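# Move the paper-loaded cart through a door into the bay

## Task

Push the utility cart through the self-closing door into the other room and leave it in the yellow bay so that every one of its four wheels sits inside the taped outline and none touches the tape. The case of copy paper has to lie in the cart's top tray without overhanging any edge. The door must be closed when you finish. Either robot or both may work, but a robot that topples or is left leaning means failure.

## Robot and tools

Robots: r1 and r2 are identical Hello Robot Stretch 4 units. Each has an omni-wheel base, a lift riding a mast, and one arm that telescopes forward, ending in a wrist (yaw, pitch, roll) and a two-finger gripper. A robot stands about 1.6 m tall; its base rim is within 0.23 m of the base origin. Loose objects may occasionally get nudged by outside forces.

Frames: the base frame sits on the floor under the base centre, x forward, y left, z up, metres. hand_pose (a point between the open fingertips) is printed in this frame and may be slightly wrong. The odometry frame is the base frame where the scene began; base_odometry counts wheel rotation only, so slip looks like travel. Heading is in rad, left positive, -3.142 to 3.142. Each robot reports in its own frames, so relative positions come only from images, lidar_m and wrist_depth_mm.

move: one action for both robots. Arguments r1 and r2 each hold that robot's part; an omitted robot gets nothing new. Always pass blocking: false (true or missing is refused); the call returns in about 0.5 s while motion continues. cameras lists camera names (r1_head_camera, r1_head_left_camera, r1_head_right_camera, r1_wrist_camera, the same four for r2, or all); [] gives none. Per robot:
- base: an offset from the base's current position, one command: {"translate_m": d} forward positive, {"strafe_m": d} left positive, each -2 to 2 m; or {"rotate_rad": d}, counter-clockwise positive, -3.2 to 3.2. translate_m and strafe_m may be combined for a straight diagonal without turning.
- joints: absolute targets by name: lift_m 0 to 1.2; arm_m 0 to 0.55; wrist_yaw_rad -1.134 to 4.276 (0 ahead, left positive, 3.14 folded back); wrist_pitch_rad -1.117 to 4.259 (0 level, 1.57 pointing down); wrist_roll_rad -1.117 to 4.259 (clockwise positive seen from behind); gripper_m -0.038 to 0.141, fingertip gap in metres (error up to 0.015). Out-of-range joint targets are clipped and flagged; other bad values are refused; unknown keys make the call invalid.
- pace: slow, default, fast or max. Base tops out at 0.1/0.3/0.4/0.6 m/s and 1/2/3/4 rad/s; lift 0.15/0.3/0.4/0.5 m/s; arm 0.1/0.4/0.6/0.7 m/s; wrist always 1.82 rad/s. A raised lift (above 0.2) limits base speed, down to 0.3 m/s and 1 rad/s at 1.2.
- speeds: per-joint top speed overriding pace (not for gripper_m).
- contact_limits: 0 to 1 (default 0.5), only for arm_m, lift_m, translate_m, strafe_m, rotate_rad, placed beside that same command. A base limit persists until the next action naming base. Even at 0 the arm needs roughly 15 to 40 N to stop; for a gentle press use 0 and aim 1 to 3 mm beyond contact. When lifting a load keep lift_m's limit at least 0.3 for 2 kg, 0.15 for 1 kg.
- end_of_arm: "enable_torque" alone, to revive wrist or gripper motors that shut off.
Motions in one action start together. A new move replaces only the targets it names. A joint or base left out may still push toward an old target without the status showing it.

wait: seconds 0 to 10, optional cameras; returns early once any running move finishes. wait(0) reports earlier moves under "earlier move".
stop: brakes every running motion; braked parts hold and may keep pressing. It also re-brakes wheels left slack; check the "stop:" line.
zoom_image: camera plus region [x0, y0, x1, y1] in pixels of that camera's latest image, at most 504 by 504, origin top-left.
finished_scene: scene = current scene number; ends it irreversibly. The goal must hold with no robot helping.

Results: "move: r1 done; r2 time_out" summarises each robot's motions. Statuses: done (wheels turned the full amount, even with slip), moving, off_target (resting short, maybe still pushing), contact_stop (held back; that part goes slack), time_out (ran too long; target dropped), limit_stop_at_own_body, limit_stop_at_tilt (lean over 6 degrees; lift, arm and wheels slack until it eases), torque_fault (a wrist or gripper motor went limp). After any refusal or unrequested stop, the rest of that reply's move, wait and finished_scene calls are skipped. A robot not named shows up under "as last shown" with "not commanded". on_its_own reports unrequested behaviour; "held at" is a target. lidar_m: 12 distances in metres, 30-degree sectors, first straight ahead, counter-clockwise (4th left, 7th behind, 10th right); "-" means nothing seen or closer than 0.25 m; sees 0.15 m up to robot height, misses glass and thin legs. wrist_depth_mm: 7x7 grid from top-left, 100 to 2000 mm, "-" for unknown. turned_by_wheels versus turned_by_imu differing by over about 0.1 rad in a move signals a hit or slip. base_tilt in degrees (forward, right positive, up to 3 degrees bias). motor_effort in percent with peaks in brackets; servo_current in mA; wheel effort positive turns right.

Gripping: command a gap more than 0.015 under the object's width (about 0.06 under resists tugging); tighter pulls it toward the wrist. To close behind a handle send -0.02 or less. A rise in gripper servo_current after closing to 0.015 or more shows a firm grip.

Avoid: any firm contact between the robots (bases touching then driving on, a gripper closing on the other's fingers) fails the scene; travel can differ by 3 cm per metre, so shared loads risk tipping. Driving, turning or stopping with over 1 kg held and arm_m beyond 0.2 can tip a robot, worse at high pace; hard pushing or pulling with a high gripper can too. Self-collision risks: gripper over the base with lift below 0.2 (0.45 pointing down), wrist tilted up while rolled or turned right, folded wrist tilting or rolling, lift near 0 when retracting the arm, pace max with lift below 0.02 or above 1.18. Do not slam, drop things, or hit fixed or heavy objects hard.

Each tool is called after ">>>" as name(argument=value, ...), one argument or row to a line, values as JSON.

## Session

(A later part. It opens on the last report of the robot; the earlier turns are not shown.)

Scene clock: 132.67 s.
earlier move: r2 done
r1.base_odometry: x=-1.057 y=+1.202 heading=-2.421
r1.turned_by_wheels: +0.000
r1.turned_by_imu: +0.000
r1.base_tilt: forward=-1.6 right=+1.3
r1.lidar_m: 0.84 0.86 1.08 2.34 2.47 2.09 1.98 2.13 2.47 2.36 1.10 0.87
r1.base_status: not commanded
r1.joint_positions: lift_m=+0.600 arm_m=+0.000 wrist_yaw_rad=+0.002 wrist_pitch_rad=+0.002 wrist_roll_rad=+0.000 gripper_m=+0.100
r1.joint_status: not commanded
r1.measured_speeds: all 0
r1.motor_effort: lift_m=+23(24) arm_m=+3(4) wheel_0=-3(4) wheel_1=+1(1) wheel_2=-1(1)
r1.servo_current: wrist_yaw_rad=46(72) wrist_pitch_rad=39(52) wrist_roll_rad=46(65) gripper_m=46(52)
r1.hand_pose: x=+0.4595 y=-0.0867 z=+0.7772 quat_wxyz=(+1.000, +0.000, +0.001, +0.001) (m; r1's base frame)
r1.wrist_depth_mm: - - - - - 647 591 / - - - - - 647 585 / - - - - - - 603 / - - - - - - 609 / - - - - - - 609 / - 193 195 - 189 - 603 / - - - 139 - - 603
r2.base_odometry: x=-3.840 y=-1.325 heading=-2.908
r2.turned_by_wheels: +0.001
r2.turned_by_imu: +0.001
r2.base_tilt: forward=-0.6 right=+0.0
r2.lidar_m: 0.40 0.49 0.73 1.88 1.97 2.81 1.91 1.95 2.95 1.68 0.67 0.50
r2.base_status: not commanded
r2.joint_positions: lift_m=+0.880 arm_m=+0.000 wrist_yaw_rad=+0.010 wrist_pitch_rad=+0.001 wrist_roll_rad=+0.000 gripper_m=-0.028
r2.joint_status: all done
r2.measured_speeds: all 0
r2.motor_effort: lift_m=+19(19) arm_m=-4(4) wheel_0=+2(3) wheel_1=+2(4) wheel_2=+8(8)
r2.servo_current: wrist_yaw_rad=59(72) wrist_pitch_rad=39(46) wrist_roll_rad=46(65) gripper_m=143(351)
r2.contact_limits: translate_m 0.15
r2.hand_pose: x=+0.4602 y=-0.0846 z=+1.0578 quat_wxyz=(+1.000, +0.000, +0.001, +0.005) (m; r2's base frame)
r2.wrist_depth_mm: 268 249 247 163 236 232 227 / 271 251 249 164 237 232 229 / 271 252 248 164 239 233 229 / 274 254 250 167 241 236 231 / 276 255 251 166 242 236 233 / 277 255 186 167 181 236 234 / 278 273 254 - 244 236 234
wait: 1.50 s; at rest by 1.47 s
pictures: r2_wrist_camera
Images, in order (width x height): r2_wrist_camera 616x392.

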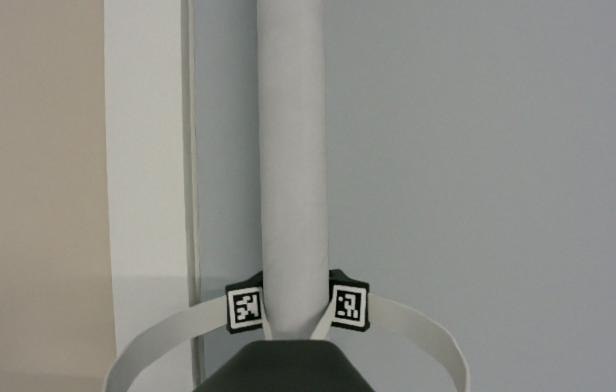

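>>> move(
  blocking=false,
  r2={"base": {"translate_m": -0.161, "strafe_m": -0.063}, "joints": {"wrist_yaw_rad": 0.175}, "speeds": {"wrist_yaw_rad": 0.18}},
)

>>> wait(
  seconds=2,
  cameras=["r2_wrist_camera"],
)

Scene clock: 191.33 s.
move: r2 moving
r1: as last shown
r1.lidar_m: 0.85 0.89 1.10 2.36 2.45 2.10 2.01 2.11 2.44 2.34 1.12 0.91
r1.motor_effort: lift_m=+24(24) arm_m=+4(4) wheel_0=-3(4) wheel_1=+1(1) wheel_2=-1(1)
r1.servo_current: wrist_yaw_rad=33(52) wrist_pitch_rad=39(46) wrist_roll_rad=33(59) gripper_m=46(46)
r1.wrist_depth_mm: - - - - - 668 591 / - - - - - 683 597 / - - - - - - 603 / - - - - - - 603 / - - - - - - 609 / - 193 195 - 189 - 603 / - - - 139 - - 603
r2.base_odometry: x=-3.812 y=-1.306 heading=-2.908
r2.turned_by_wheels: +0.000
r2.turned_by_imu: +0.000
r2.base_tilt: forward=-0.6 right=+0.1
r2.lidar_m: 0.40 0.54 0.77 1.89 2.01 2.83 1.88 1.86 2.95 1.82 0.68 0.49
r2.base_status: translate_m moving; strafe_m moving
r2.joint_positions: lift_m=+0.880 arm_m=+0.000 wrist_yaw_rad=+0.081 wrist_pitch_rad=+0.001 wrist_roll_rad=+0.000 gripper_m=-0.028
r2.joint_status: wrist_yaw_rad moving
r2.measured_speeds: translate_m=-0.122 strafe_m=-0.050 rotate_rad=+0.000 lift_m=+0.000 arm_m=+0.000 wrist_yaw_rad=+0.189 wrist_pitch_rad=+0.000 wrist_roll_rad=+0.000
r2.motor_effort: lift_m=+19(19) arm_m=-4(4) wheel_0=-9(11) wheel_1=-13(13) wheel_2=+23(24)
r2.servo_current: wrist_yaw_rad=20(72) wrist_pitch_rad=39(46) wrist_roll_rad=52(52) gripper_m=143(150)
r2.hand_pose: x=+0.4655 y=-0.0638 z=+1.0578 quat_wxyz=(+0.999, +0.000, +0.001, +0.041) (m; r2's base frame)
r2.wrist_depth_mm: 306 294 249 163 236 228 222 / 307 296 249 163 236 228 224 / 310 297 252 166 237 230 225 / 310 300 253 166 238 231 227 / 314 303 254 167 240 233 228 / 319 303 187 167 179 234 229 / 319 306 279 - 242 232 231
pictures: none

Scene clock: 192.73 s.
earlier move: r2 done
r1.base_odometry: x=-1.057 y=+1.202 heading=-2.421
r1.turned_by_wheels: +0.000
r1.turned_by_imu: +0.000
r1.base_tilt: forward=-1.6 right=+1.3
r1.lidar_m: 0.90 0.90 1.08 2.35 2.45 2.11 2.00 2.10 2.44 2.35 1.11 0.90
r1.base_status: not commanded
r1.joint_positions: lift_m=+0.600 arm_m=+0.000 wrist_yaw_rad=+0.002 wrist_pitch_rad=+0.002 wrist_roll_rad=+0.000 gripper_m=+0.100
r1.joint_status: not commanded
r1.measured_speeds: all 0
r1.motor_effort: lift_m=+23(24) arm_m=+4(4) wheel_0=-3(4) wheel_1=+1(1) wheel_2=-1(1)
r1.servo_current: wrist_yaw_rad=33(65) wrist_pitch_rad=33(52) wrist_roll_rad=65(72) gripper_m=39(52)
r1.hand_pose: x=+0.4595 y=-0.0867 z=+0.7772 quat_wxyz=(+1.000, +0.000, +0.001, +0.001) (m; r1's base frame)
r1.wrist_depth_mm: - - - - 778 820 585 / - - - - 798 809 585 / - - - - - - 603 / - - - - - - 615 / - - - - - - 603 / - 193 195 - 189 - 615 / - - - 139 - 831 603
r2.base_odometry: x=-3.698 y=-1.227 heading=-2.907
r2.turned_by_wheels: +0.000
r2.turned_by_imu: +0.001
r2.base_tilt: forward=-0.6 right=+0.0
r2.lidar_m: 0.37 0.68 0.97 1.95 2.04 2.88 1.73 1.76 2.89 2.22 0.79 0.52
r2.base_status: done
r2.joint_positions: lift_m=+0.880 arm_m=+0.000 wrist_yaw_rad=+0.183 wrist_pitch_rad=+0.001 wrist_roll_rad=+0.000 gripper_m=-0.028
r2.joint_status: all done
r2.measured_speeds: all 0
r2.motor_effort: lift_m=+19(19) arm_m=-4(4) wheel_0=-1(11) wheel_1=-6(15) wheel_2=+16(25)
r2.servo_current: wrist_yaw_rad=52(78) wrist_pitch_rad=46(46) wrist_roll_rad=46(65) gripper_m=143(150)
r2.hand_pose: x=+0.4704 y=-0.0334 z=+1.0578 quat_wxyz=(+0.996, +0.000, +0.001, +0.091) (m; r2's base frame)
r2.wrist_depth_mm: - 466 246 163 235 229 225 / - 462 249 164 236 230 226 / - 469 251 164 238 231 227 / - 473 251 167 239 234 228 / - 473 253 166 240 234 230 / - 473 186 167 181 236 231 / - - 256 - 244 235 233
wait: 1.40 of 2 s (r2 has come to rest)
pictures: r2_wrist_camera
Images, in order (width x height): r2_wrist_camera 616x392.

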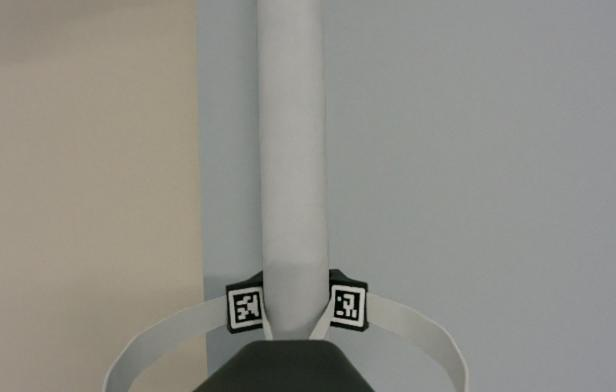

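>>> move(
  blocking=false,
  r2={"base": {"translate_m": -0.207, "strafe_m": -0.157}, "joints": {"wrist_yaw_rad": 0.49}, "speeds": {"wrist_yaw_rad": 0.25}},
)

>>> wait(
  seconds=2,
  cameras=["r2_wrist_camera"],
)

Scene clock: 205.67 s.
move: r2 moving
r1: as last shown
r1.lidar_m: 0.93 0.92 1.09 2.35 2.46 2.10 2.00 2.12 2.44 2.32 1.13 0.91
r1.motor_effort: lift_m=+23(23) arm_m=+4(4) wheel_0=-3(3) wheel_1=+1(1) wheel_2=-1(1)
r1.servo_current: wrist_yaw_rad=65(65) wrist_pitch_rad=39(52) wrist_roll_rad=39(59) gripper_m=39(46)
r1.wrist_depth_mm: - - - - 809 842 591 / - - - - 809 - 597 / - - - - - - 597 / - - - - - - 609 / - - - - - - 609 / - 193 195 - 190 - 609 / - - - 139 - 854 609
r2.base_odometry: x=-3.676 y=-1.200 heading=-2.907
r2.turned_by_wheels: +0.001
r2.turned_by_imu: +0.001
r2.base_tilt: forward=-0.6 right=+0.0
r2.lidar_m: 0.39 0.72 0.99 1.97 2.08 2.92 1.73 1.83 2.86 2.33 0.84 0.52
r2.base_status: translate_m moving; strafe_m moving
r2.joint_positions: lift_m=+0.880 arm_m=+0.000 wrist_yaw_rad=+0.282 wrist_pitch_rad=+0.001 wrist_roll_rad=+0.000 gripper_m=-0.028
r2.joint_status: wrist_yaw_rad moving
r2.measured_speeds: translate_m=-0.107 strafe_m=-0.080 rotate_rad=-0.001 lift_m=+0.000 arm_m=+0.000 wrist_yaw_rad=+0.241 wrist_pitch_rad=+0.000 wrist_roll_rad=+0.000
r2.motor_effort: lift_m=+19(19) arm_m=-4(4) wheel_0=+1(5) wheel_1=-15(16) wheel_2=+22(25)
r2.servo_current: wrist_yaw_rad=59(85) wrist_pitch_rad=39(46) wrist_roll_rad=46(59) gripper_m=137(137)
r2.hand_pose: x=+0.4723 y=-0.0036 z=+1.0578 quat_wxyz=(+0.990, +0.000, +0.001, +0.141) (m; r2's base frame)
r2.wrist_depth_mm: - - 250 163 233 224 217 / - - 252 164 233 225 219 / - - 253 164 235 227 220 / - - 254 166 237 227 223 / - - 256 168 238 229 224 / - - 182 167 181 229 224 / - - - - 239 228 225
pictures: none

Scene clock: 207.40 s.
earlier move: r2 done
r1.base_odometry: x=-1.057 y=+1.202 heading=-2.421
r1.turned_by_wheels: +0.000
r1.turned_by_imu: +0.000
r1.base_tilt: forward=-1.6 right=+1.3
r1.lidar_m: 0.99 0.92 1.11 2.35 2.47 2.11 2.00 2.13 2.45 2.35 1.14 0.91
r1.base_status: not commanded
r1.joint_positions: lift_m=+0.600 arm_m=+0.000 wrist_yaw_rad=+0.002 wrist_pitch_rad=+0.002 wrist_roll_rad=+0.000 gripper_m=+0.100
r1.joint_status: not commanded
r1.measured_speeds: all 0
r1.motor_effort: lift_m=+23(24) arm_m=+4(4) wheel_0=-3(4) wheel_1=+1(1) wheel_2=-1(1)
r1.servo_current: wrist_yaw_rad=33(65) wrist_pitch_rad=39(52) wrist_roll_rad=65(65) gripper_m=39(52)
r1.hand_pose: x=+0.4595 y=-0.0867 z=+0.7772 quat_wxyz=(+1.000, +0.000, +0.001, +0.001) (m; r1's base frame)
r1.wrist_depth_mm: - - - - 1025 - 591 / - - - - 1008 - 597 / - - - - 991 - 597 / - - - - - - 609 / - - - - - - 609 / - 193 195 - 189 - 603 / - - - 139 1025 1618 609
r2.base_odometry: x=-3.534 y=-1.026 heading=-2.905
r2.turned_by_wheels: +0.001
r2.turned_by_imu: +0.003
r2.base_tilt: forward=-0.7 right=+0.0
r2.lidar_m: 0.39 0.48 1.25 2.11 2.25 3.17 1.51 3.63 2.69 2.63 1.16 0.58
r2.base_status: done
r2.joint_positions: lift_m=+0.880 arm_m=+0.000 wrist_yaw_rad=+0.502 wrist_pitch_rad=+0.001 wrist_roll_rad=+0.000 gripper_m=-0.028
r2.joint_status: all done
r2.measured_speeds: all 0
r2.motor_effort: lift_m=+19(19) arm_m=-4(4) wheel_0=+13(17) wheel_1=-2(17) wheel_2=+14(25)
r2.servo_current: wrist_yaw_rad=65(91) wrist_pitch_rad=39(46) wrist_roll_rad=39(59) gripper_m=130(137)
r2.hand_pose: x=+0.4658 y=+0.0620 z=+1.0578 quat_wxyz=(+0.969, +0.000, +0.001, +0.248) (m; r2's base frame)
r2.wrist_depth_mm: - - 252 164 229 219 212 / - - 252 165 232 220 212 / - - 253 166 232 224 216 / - - 254 167 234 224 215 / - - 258 167 236 224 216 / - - 185 168 181 224 217 / - - - - 236 223 219
wait: 1.73 of 2 s (r2 has come to rest)
pictures: r2_wrist_camera
Images, in order (width x height): r2_wrist_camera 616x392.

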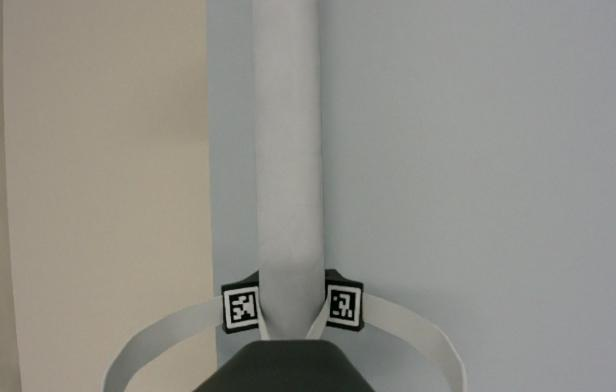

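>>> move(
  blocking=false,
  r2={"base": {"translate_m": -0.25, "strafe_m": -0.33}, "joints": {"wrist_yaw_rad": 0.898, "gripper_m": -0.02}, "speeds": {"wrist_yaw_rad": 0.25}},
)

>>> wait(
  seconds=2.5,
  cameras=["r2_wrist_camera", "r2_head_camera"],
)

Scene clock: 270.40 s.
move: r2 moving
r1: as last shown
r1.lidar_m: 0.99 0.91 1.10 2.37 2.45 2.12 1.99 2.13 2.45 2.34 1.13 0.90
r1.motor_effort: lift_m=+23(23) arm_m=+3(4) wheel_0=-3(4) wheel_1=+0(1) wheel_2=-1(1)
r1.servo_current: wrist_yaw_rad=65(72) wrist_pitch_rad=46(52) wrist_roll_rad=52(65) gripper_m=46(46)
r1.wrist_depth_mm: - - - - 1042 - 585 / - - - - 1042 - 597 / - - - - 1060 - 603 / - - - - - - 609 / - - - - - - 603 / - 193 195 - 189 - 609 / - - - 139 1708 1618 609
r2.base_odometry: x=-3.521 y=-0.997 heading=-2.904
r2.turned_by_wheels: +0.001
r2.turned_by_imu: +0.002
r2.base_tilt: forward=-0.7 right=+0.0
r2.lidar_m: 0.41 0.48 1.25 2.14 2.22 3.18 1.49 3.58 2.69 2.60 1.16 0.61
r2.base_status: translate_m moving; strafe_m moving
r2.joint_positions: lift_m=+0.880 arm_m=+0.000 wrist_yaw_rad=+0.600 wrist_pitch_rad=+0.001 wrist_roll_rad=+0.000 gripper_m=-0.020
r2.joint_status: wrist_yaw_rad moving; gripper_m moving
r2.measured_speeds: translate_m=-0.075 strafe_m=-0.100 rotate_rad=+0.005 lift_m=+0.000 arm_m=+0.000 wrist_yaw_rad=+0.239 wrist_pitch_rad=+0.000 wrist_roll_rad=+0.000
r2.motor_effort: lift_m=+19(19) arm_m=-4(4) wheel_0=+7(16) wheel_1=-15(16) wheel_2=+21(22)
r2.servo_current: wrist_yaw_rad=13(65) wrist_pitch_rad=39(52) wrist_roll_rad=46(59) gripper_m=39(111)
r2.hand_pose: x=+0.4583 y=+0.0906 z=+1.0578 quat_wxyz=(+0.955, +0.000, +0.001, +0.295) (m; r2's base frame)
r2.wrist_depth_mm: - - 255 163 229 216 207 / - - 255 164 230 217 - / - - 258 166 232 219 210 / 1808 - 259 168 234 220 211 / 1808 - 260 168 235 222 213 / 1808 - 183 169 181 222 213 / - - - - 236 219 215
pictures: none

Scene clock: 272.77 s.
earlier move: r2 off_target
r1.base_odometry: x=-1.057 y=+1.202 heading=-2.421
r1.turned_by_wheels: +0.000
r1.turned_by_imu: +0.000
r1.base_tilt: forward=-1.6 right=+1.3
r1.lidar_m: 1.10 0.92 1.09 2.37 2.45 2.10 2.01 2.09 2.45 2.32 1.12 0.91
r1.base_status: not commanded
r1.joint_positions: lift_m=+0.600 arm_m=+0.000 wrist_yaw_rad=+0.002 wrist_pitch_rad=+0.002 wrist_roll_rad=+0.000 gripper_m=+0.100
r1.joint_status: not commanded
r1.measured_speeds: all 0
r1.motor_effort: lift_m=+23(24) arm_m=+4(4) wheel_0=-4(4) wheel_1=+1(1) wheel_2=-1(1)
r1.servo_current: wrist_yaw_rad=59(72) wrist_pitch_rad=46(52) wrist_roll_rad=52(72) gripper_m=46(52)
r1.hand_pose: x=+0.4595 y=-0.0867 z=+0.7772 quat_wxyz=(+1.000, +0.000, +0.001, +0.001) (m; r1's base frame)
r1.wrist_depth_mm: - - - - - - 585 / - - - 1308 - - 597 / - - - 1336 - - 603 / - - - - - - 603 / - - - - - - 603 / - 192 195 - 198 - 615 / - - - 139 1808 1661 609
r2.base_odometry: x=-3.369 y=-0.647 heading=-2.902
r2.turned_by_wheels: +0.002
r2.turned_by_imu: +0.021
r2.base_tilt: forward=-0.7 right=+0.0
r2.lidar_m: 0.51 0.39 1.64 2.46 2.61 1.42 1.23 3.11 2.36 2.29 1.44 0.82
r2.base_status: done
r2.joint_positions: lift_m=+0.880 arm_m=+0.000 wrist_yaw_rad=+0.922 wrist_pitch_rad=+0.001 wrist_roll_rad=+0.000 gripper_m=-0.020
r2.joint_status: wrist_yaw_rad off_target (ended at +0.921, target +0.898); the others done
r2.measured_speeds: all 0
r2.on_its_own: wrist_yaw_rad is at rest, and its servo_current (143 mA) is outside its rest range (0 to 104 mA)
r2.motor_effort: lift_m=+19(19) arm_m=-4(4) wheel_0=+23(28) wheel_1=+2(17) wheel_2=+12(23)
r2.servo_current: wrist_yaw_rad=143(156) wrist_pitch_rad=39(52) wrist_roll_rad=46(59) gripper_m=52(111)
r2.hand_pose: x=+0.4149 y=+0.1769 z=+1.0578 quat_wxyz=(+0.896, +0.000, +0.000, +0.445) (m; r2's base frame)
r2.wrist_depth_mm: - - 256 234 224 211 202 / - - 259 235 227 213 - / - - 260 236 229 214 205 / - - 262 177 229 215 205 / - - - 175 232 216 207 / - - 182 169 227 217 208 / - - - - 229 214 209
wait: 2.37 of 2.5 s (r2 has come to rest)
pictures: r2_head_camera, r2_wrist_camera
Images, in order (width x height): r2_head_camera 420x560, r2_wrist_camera 616x392.

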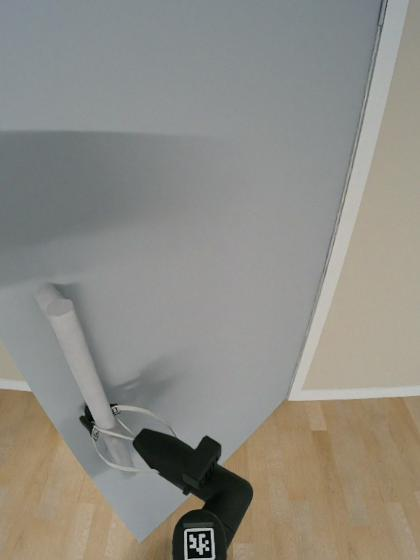

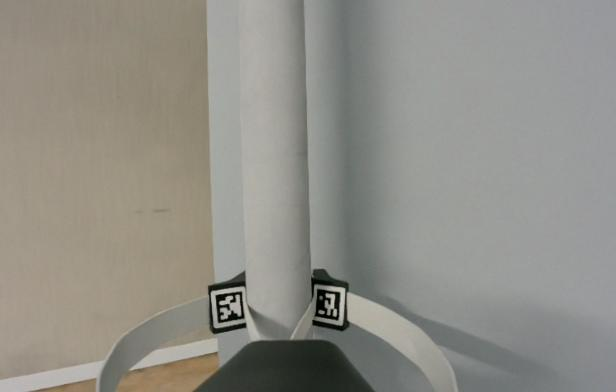

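>>> move(
  blocking=false,
  r2={"base": {"translate_m": -0.08, "strafe_m": -0.335}, "joints": {"wrist_yaw_rad": 1.24}, "speeds": {"wrist_yaw_rad": 0.25}},
)

>>> wait(
  seconds=2.5,
  cameras=["r2_wrist_camera", "r2_head_camera"],
)

Scene clock: 286.63 s.
move: r2 moving
r1: as last shown
r1.base_tilt: forward=-1.6 right=+1.2
r1.lidar_m: 1.09 0.93 1.08 2.36 2.48 2.10 2.00 2.12 2.44 2.33 1.14 0.91
r1.motor_effort: lift_m=+23(24) arm_m=+4(4) wheel_0=-3(3) wheel_1=+1(1) wheel_2=-1(1)
r1.servo_current: wrist_yaw_rad=65(65) wrist_pitch_rad=52(52) wrist_roll_rad=33(59) gripper_m=46(46)
r1.wrist_depth_mm: - - - - - - 591 / - - - 1308 - - 591 / - - - 1308 - - 603 / - - - - - - 603 / - - - - - - 609 / - 193 195 - 199 - 603 / - - - 139 1808 1618 609
r2.base_odometry: x=-3.369 y=-0.614 heading=-2.900
r2.turned_by_wheels: +0.002
r2.turned_by_imu: +0.074
r2.base_tilt: forward=-0.6 right=+0.0
r2.lidar_m: 0.49 0.39 1.76 2.49 2.68 1.37 1.25 2.86 2.30 2.26 1.33 0.75
r2.base_status: translate_m moving; strafe_m moving
r2.joint_positions: lift_m=+0.880 arm_m=+0.000 wrist_yaw_rad=+1.014 wrist_pitch_rad=+0.001 wrist_roll_rad=+0.000 gripper_m=-0.020
r2.joint_status: wrist_yaw_rad moving
r2.measured_speeds: translate_m=-0.028 strafe_m=-0.124 rotate_rad=-0.001 lift_m=+0.000 arm_m=+0.000 wrist_yaw_rad=+0.256 wrist_pitch_rad=+0.000 wrist_roll_rad=+0.000
r2.motor_effort: lift_m=+19(19) arm_m=-4(4) wheel_0=+21(24) wheel_1=-14(14) wheel_2=+19(19)
r2.servo_current: wrist_yaw_rad=46(156) wrist_pitch_rad=39(39) wrist_roll_rad=46(52) gripper_m=52(52)
r2.hand_pose: x=+0.3975 y=+0.1986 z=+1.0578 quat_wxyz=(+0.874, +0.000, +0.000, +0.486) (m; r2's base frame)
r2.wrist_depth_mm: - - - 165 221 202 189 / - - - 166 224 203 191 / - - - 167 225 205 192 / - - - 169 226 206 192 / - - - 167 228 207 194 / - - 186 168 182 208 195 / - - - - 228 200 195
pictures: none

Scene clock: 288.03 s.
earlier move: r2 contact_stop
r1.base_odometry: x=-1.057 y=+1.202 heading=-2.421
r1.turned_by_wheels: +0.000
r1.turned_by_imu: +0.000
r1.base_tilt: forward=-1.6 right=+1.3
r1.lidar_m: 1.14 0.93 1.09 2.36 2.44 2.10 2.01 2.11 2.46 2.35 1.10 0.91
r1.base_status: not commanded
r1.joint_positions: lift_m=+0.600 arm_m=+0.000 wrist_yaw_rad=+0.002 wrist_pitch_rad=+0.002 wrist_roll_rad=+0.000 gripper_m=+0.100
r1.joint_status: not commanded
r1.measured_speeds: all 0
r1.motor_effort: lift_m=+23(24) arm_m=+4(4) wheel_0=-3(4) wheel_1=+0(1) wheel_2=-1(1)
r1.servo_current: wrist_yaw_rad=46(72) wrist_pitch_rad=39(52) wrist_roll_rad=52(72) gripper_m=46(52)
r1.hand_pose: x=+0.4595 y=-0.0867 z=+0.7772 quat_wxyz=(+1.000, +0.000, +0.001, +0.001) (m; r1's base frame)
r1.wrist_depth_mm: - - - - - - 591 / - - - - - - 591 / - - - - - - 603 / - - - - - - 603 / - - - - - - 603 / - 193 194 - 198 - 609 / - - - 140 1863 1661 603
r2.base_odometry: x=-3.382 y=-0.456 heading=-2.761
r2.turned_by_wheels: +0.139
r2.turned_by_imu: +0.193
r2.base_tilt: forward=-0.7 right=+0.0
r2.lidar_m: 0.47 0.36 2.38 2.66 3.21 1.28 3.81 2.36 2.12 1.85 1.14 0.68
r2.base_status: translate_m contact_stop (by the wheels' count: -0.037 of -0.080); strafe_m contact_stop (by the wheels' count: -0.188 of -0.335)
r2.joint_positions: lift_m=+0.880 arm_m=+0.000 wrist_yaw_rad=+1.223 wrist_pitch_rad=+0.001 wrist_roll_rad=+0.000 gripper_m=-0.020
r2.joint_status: all done
r2.measured_speeds: all 0
r2.on_its_own: the wheels are slack since a contact_stop
r2.motor_effort: lift_m=+19(20) arm_m=-3(4) wheel_0=+0(32) wheel_1=+0(14) wheel_2=+0(20)
r2.servo_current: wrist_yaw_rad=104(247) wrist_pitch_rad=46(46) wrist_roll_rad=46(59) gripper_m=59(59)
r2.hand_pose: x=+0.3513 y=+0.2414 z=+1.0578 quat_wxyz=(+0.819, +0.000, +0.000, +0.574) (m; r2's base frame)
r2.wrist_depth_mm: - - - 165 218 187 169 / - - - 164 220 188 170 / - - - 167 221 191 171 / - - - 166 222 191 - / - - - 168 225 191 173 / - - - 168 181 192 173 / - - - - 221 181 174
wait: 1.40 of 2.5 s (r2 has come to rest)
pictures: r2_head_camera, r2_wrist_camera
Images, in order (width x height): r2_head_camera 420x560, r2_wrist_camera 616x392.

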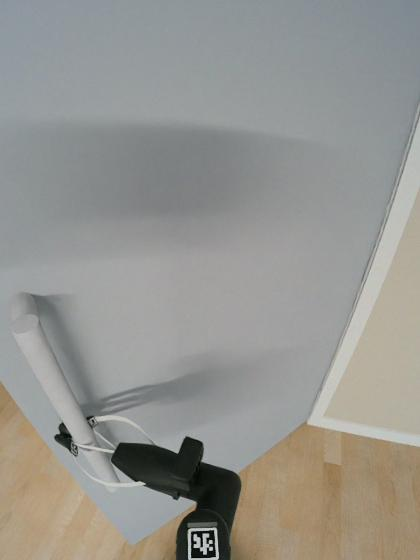

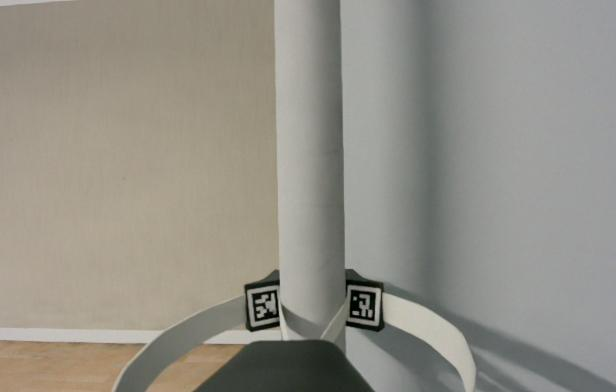

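>>> move(
  blocking=false,
  r2={"base": {"translate_m": -0.145, "strafe_m": -0.095}, "joints": {"wrist_yaw_rad": 0.98}, "speeds": {"wrist_yaw_rad": 0.25}},
)

>>> wait(
  seconds=2.5,
  cameras=["r2_wrist_camera", "r2_head_camera"],
)

Scene clock: 308.73 s.
move: r2 moving
r1: as last shown
r1.lidar_m: 1.14 0.90 1.09 2.36 2.44 2.10 2.00 2.12 2.47 2.36 1.13 0.89
r1.motor_effort: lift_m=+23(24) arm_m=+3(4) wheel_0=-3(4) wheel_1=+1(1) wheel_2=-1(1)
r1.servo_current: wrist_yaw_rad=52(52) wrist_pitch_rad=46(52) wrist_roll_rad=39(59) gripper_m=39(52)
r1.wrist_depth_mm: - - - - - - 597 / - - - - - - 591 / - - - - - - 603 / - - - - - - 603 / - - - - - - 609 / - 193 194 - 198 - 609 / - - - 140 1808 1618 603
r2.base_odometry: x=-3.362 y=-0.428 heading=-2.759
r2.turned_by_wheels: +0.001
r2.turned_by_imu: +0.004
r2.base_tilt: forward=-0.7 right=+0.0
r2.lidar_m: 0.47 0.38 2.44 2.67 3.25 1.25 3.74 2.34 2.09 1.88 1.15 0.69
r2.base_status: translate_m moving; strafe_m moving
r2.joint_positions: lift_m=+0.880 arm_m=+0.000 wrist_yaw_rad=+1.151 wrist_pitch_rad=+0.001 wrist_roll_rad=+0.000 gripper_m=-0.020
r2.joint_status: wrist_yaw_rad moving
r2.measured_speeds: translate_m=-0.116 strafe_m=-0.074 rotate_rad=-0.004 lift_m=+0.000 arm_m=+0.000 wrist_yaw_rad=-0.176 wrist_pitch_rad=+0.000 wrist_roll_rad=+0.000
r2.motor_effort: lift_m=+19(19) arm_m=-4(4) wheel_0=+16(16) wheel_1=-16(18) wheel_2=+20(20)
r2.servo_current: wrist_yaw_rad=111(111) wrist_pitch_rad=39(46) wrist_roll_rad=33(52) gripper_m=59(59)
r2.hand_pose: x=+0.3682 y=+0.2278 z=+1.0578 quat_wxyz=(+0.839, +0.000, +0.000, +0.544) (m; r2's base frame)
r2.wrist_depth_mm: - - - 163 217 189 172 / - - - 164 219 189 173 / - - - 166 220 192 174 / - - - 167 220 196 - / - - - 168 223 193 177 / - - 188 168 181 193 176 / - - - - 220 187 177
pictures: none

Scene clock: 310.10 s.
earlier move: r2 off_target
r1.base_odometry: x=-1.057 y=+1.202 heading=-2.421
r1.turned_by_wheels: +0.000
r1.turned_by_imu: +0.000
r1.base_tilt: forward=-1.6 right=+1.3
r1.lidar_m: 1.24 0.89 1.09 2.35 2.46 2.11 2.00 2.10 2.43 2.34 1.11 0.92
r1.base_status: not commanded
r1.joint_positions: lift_m=+0.600 arm_m=+0.000 wrist_yaw_rad=+0.002 wrist_pitch_rad=+0.002 wrist_roll_rad=+0.000 gripper_m=+0.100
r1.joint_status: not commanded
r1.measured_speeds: all 0
r1.motor_effort: lift_m=+23(24) arm_m=+4(4) wheel_0=-3(4) wheel_1=+0(1) wheel_2=-1(1)
r1.servo_current: wrist_yaw_rad=72(72) wrist_pitch_rad=33(52) wrist_roll_rad=39(65) gripper_m=39(52)
r1.hand_pose: x=+0.4595 y=-0.0867 z=+0.7772 quat_wxyz=(+1.000, +0.000, +0.001, +0.001) (m; r1's base frame)
r1.wrist_depth_mm: - - - - - - 585 / - - 1464 - - - 591 / - - 1464 - - - 603 / - - - - - - 603 / - - - - - - 609 / - 193 195 - 198 - 609 / - - - 145 1808 1661 609
r2.base_odometry: x=-3.283 y=-0.314 heading=-2.758
r2.turned_by_wheels: +0.001
r2.turned_by_imu: +0.012
r2.base_tilt: forward=-0.7 right=+0.0
r2.lidar_m: 0.50 0.38 2.71 2.80 1.50 1.22 3.58 2.18 1.97 1.96 1.25 0.81
r2.base_status: done
r2.joint_positions: lift_m=+0.880 arm_m=+0.000 wrist_yaw_rad=+1.026 wrist_pitch_rad=+0.001 wrist_roll_rad=+0.000 gripper_m=-0.020
r2.joint_status: wrist_yaw_rad off_target (ended at +1.026, target +0.980)
r2.measured_speeds: all 0
r2.on_its_own: wrist_yaw_rad is at rest, and its servo_current (429 mA) is outside its rest range (0 to 104 mA)
r2.motor_effort: lift_m=+19(19) arm_m=-4(4) wheel_0=+18(24) wheel_1=+1(18) wheel_2=+11(23)
r2.servo_current: wrist_yaw_rad=429(592) wrist_pitch_rad=39(46) wrist_roll_rad=46(59) gripper_m=59(59)
r2.hand_pose: x=+0.3951 y=+0.2014 z=+1.0578 quat_wxyz=(+0.871, +0.000, +0.000, +0.491) (m; r2's base frame)
r2.wrist_depth_mm: - - - 164 222 204 192 / - - - 165 224 205 193 / - - - 169 224 206 195 / - - - 168 226 208 196 / - - - 169 227 208 197 / - - 184 170 220 210 197 / - - - - 224 206 198
wait: 1.37 of 2.5 s (r2 has come to rest)
pictures: r2_head_camera, r2_wrist_camera
Images, in order (width x height): r2_head_camera 420x560, r2_wrist_camera 616x392.

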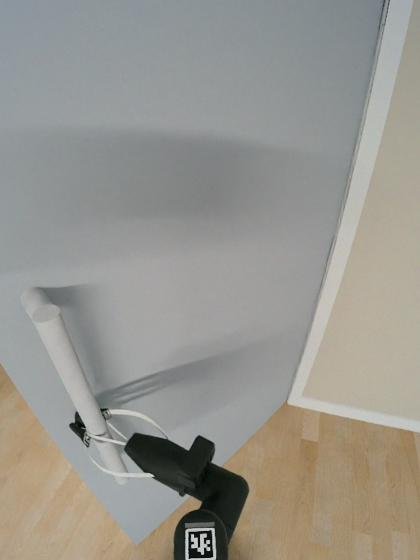

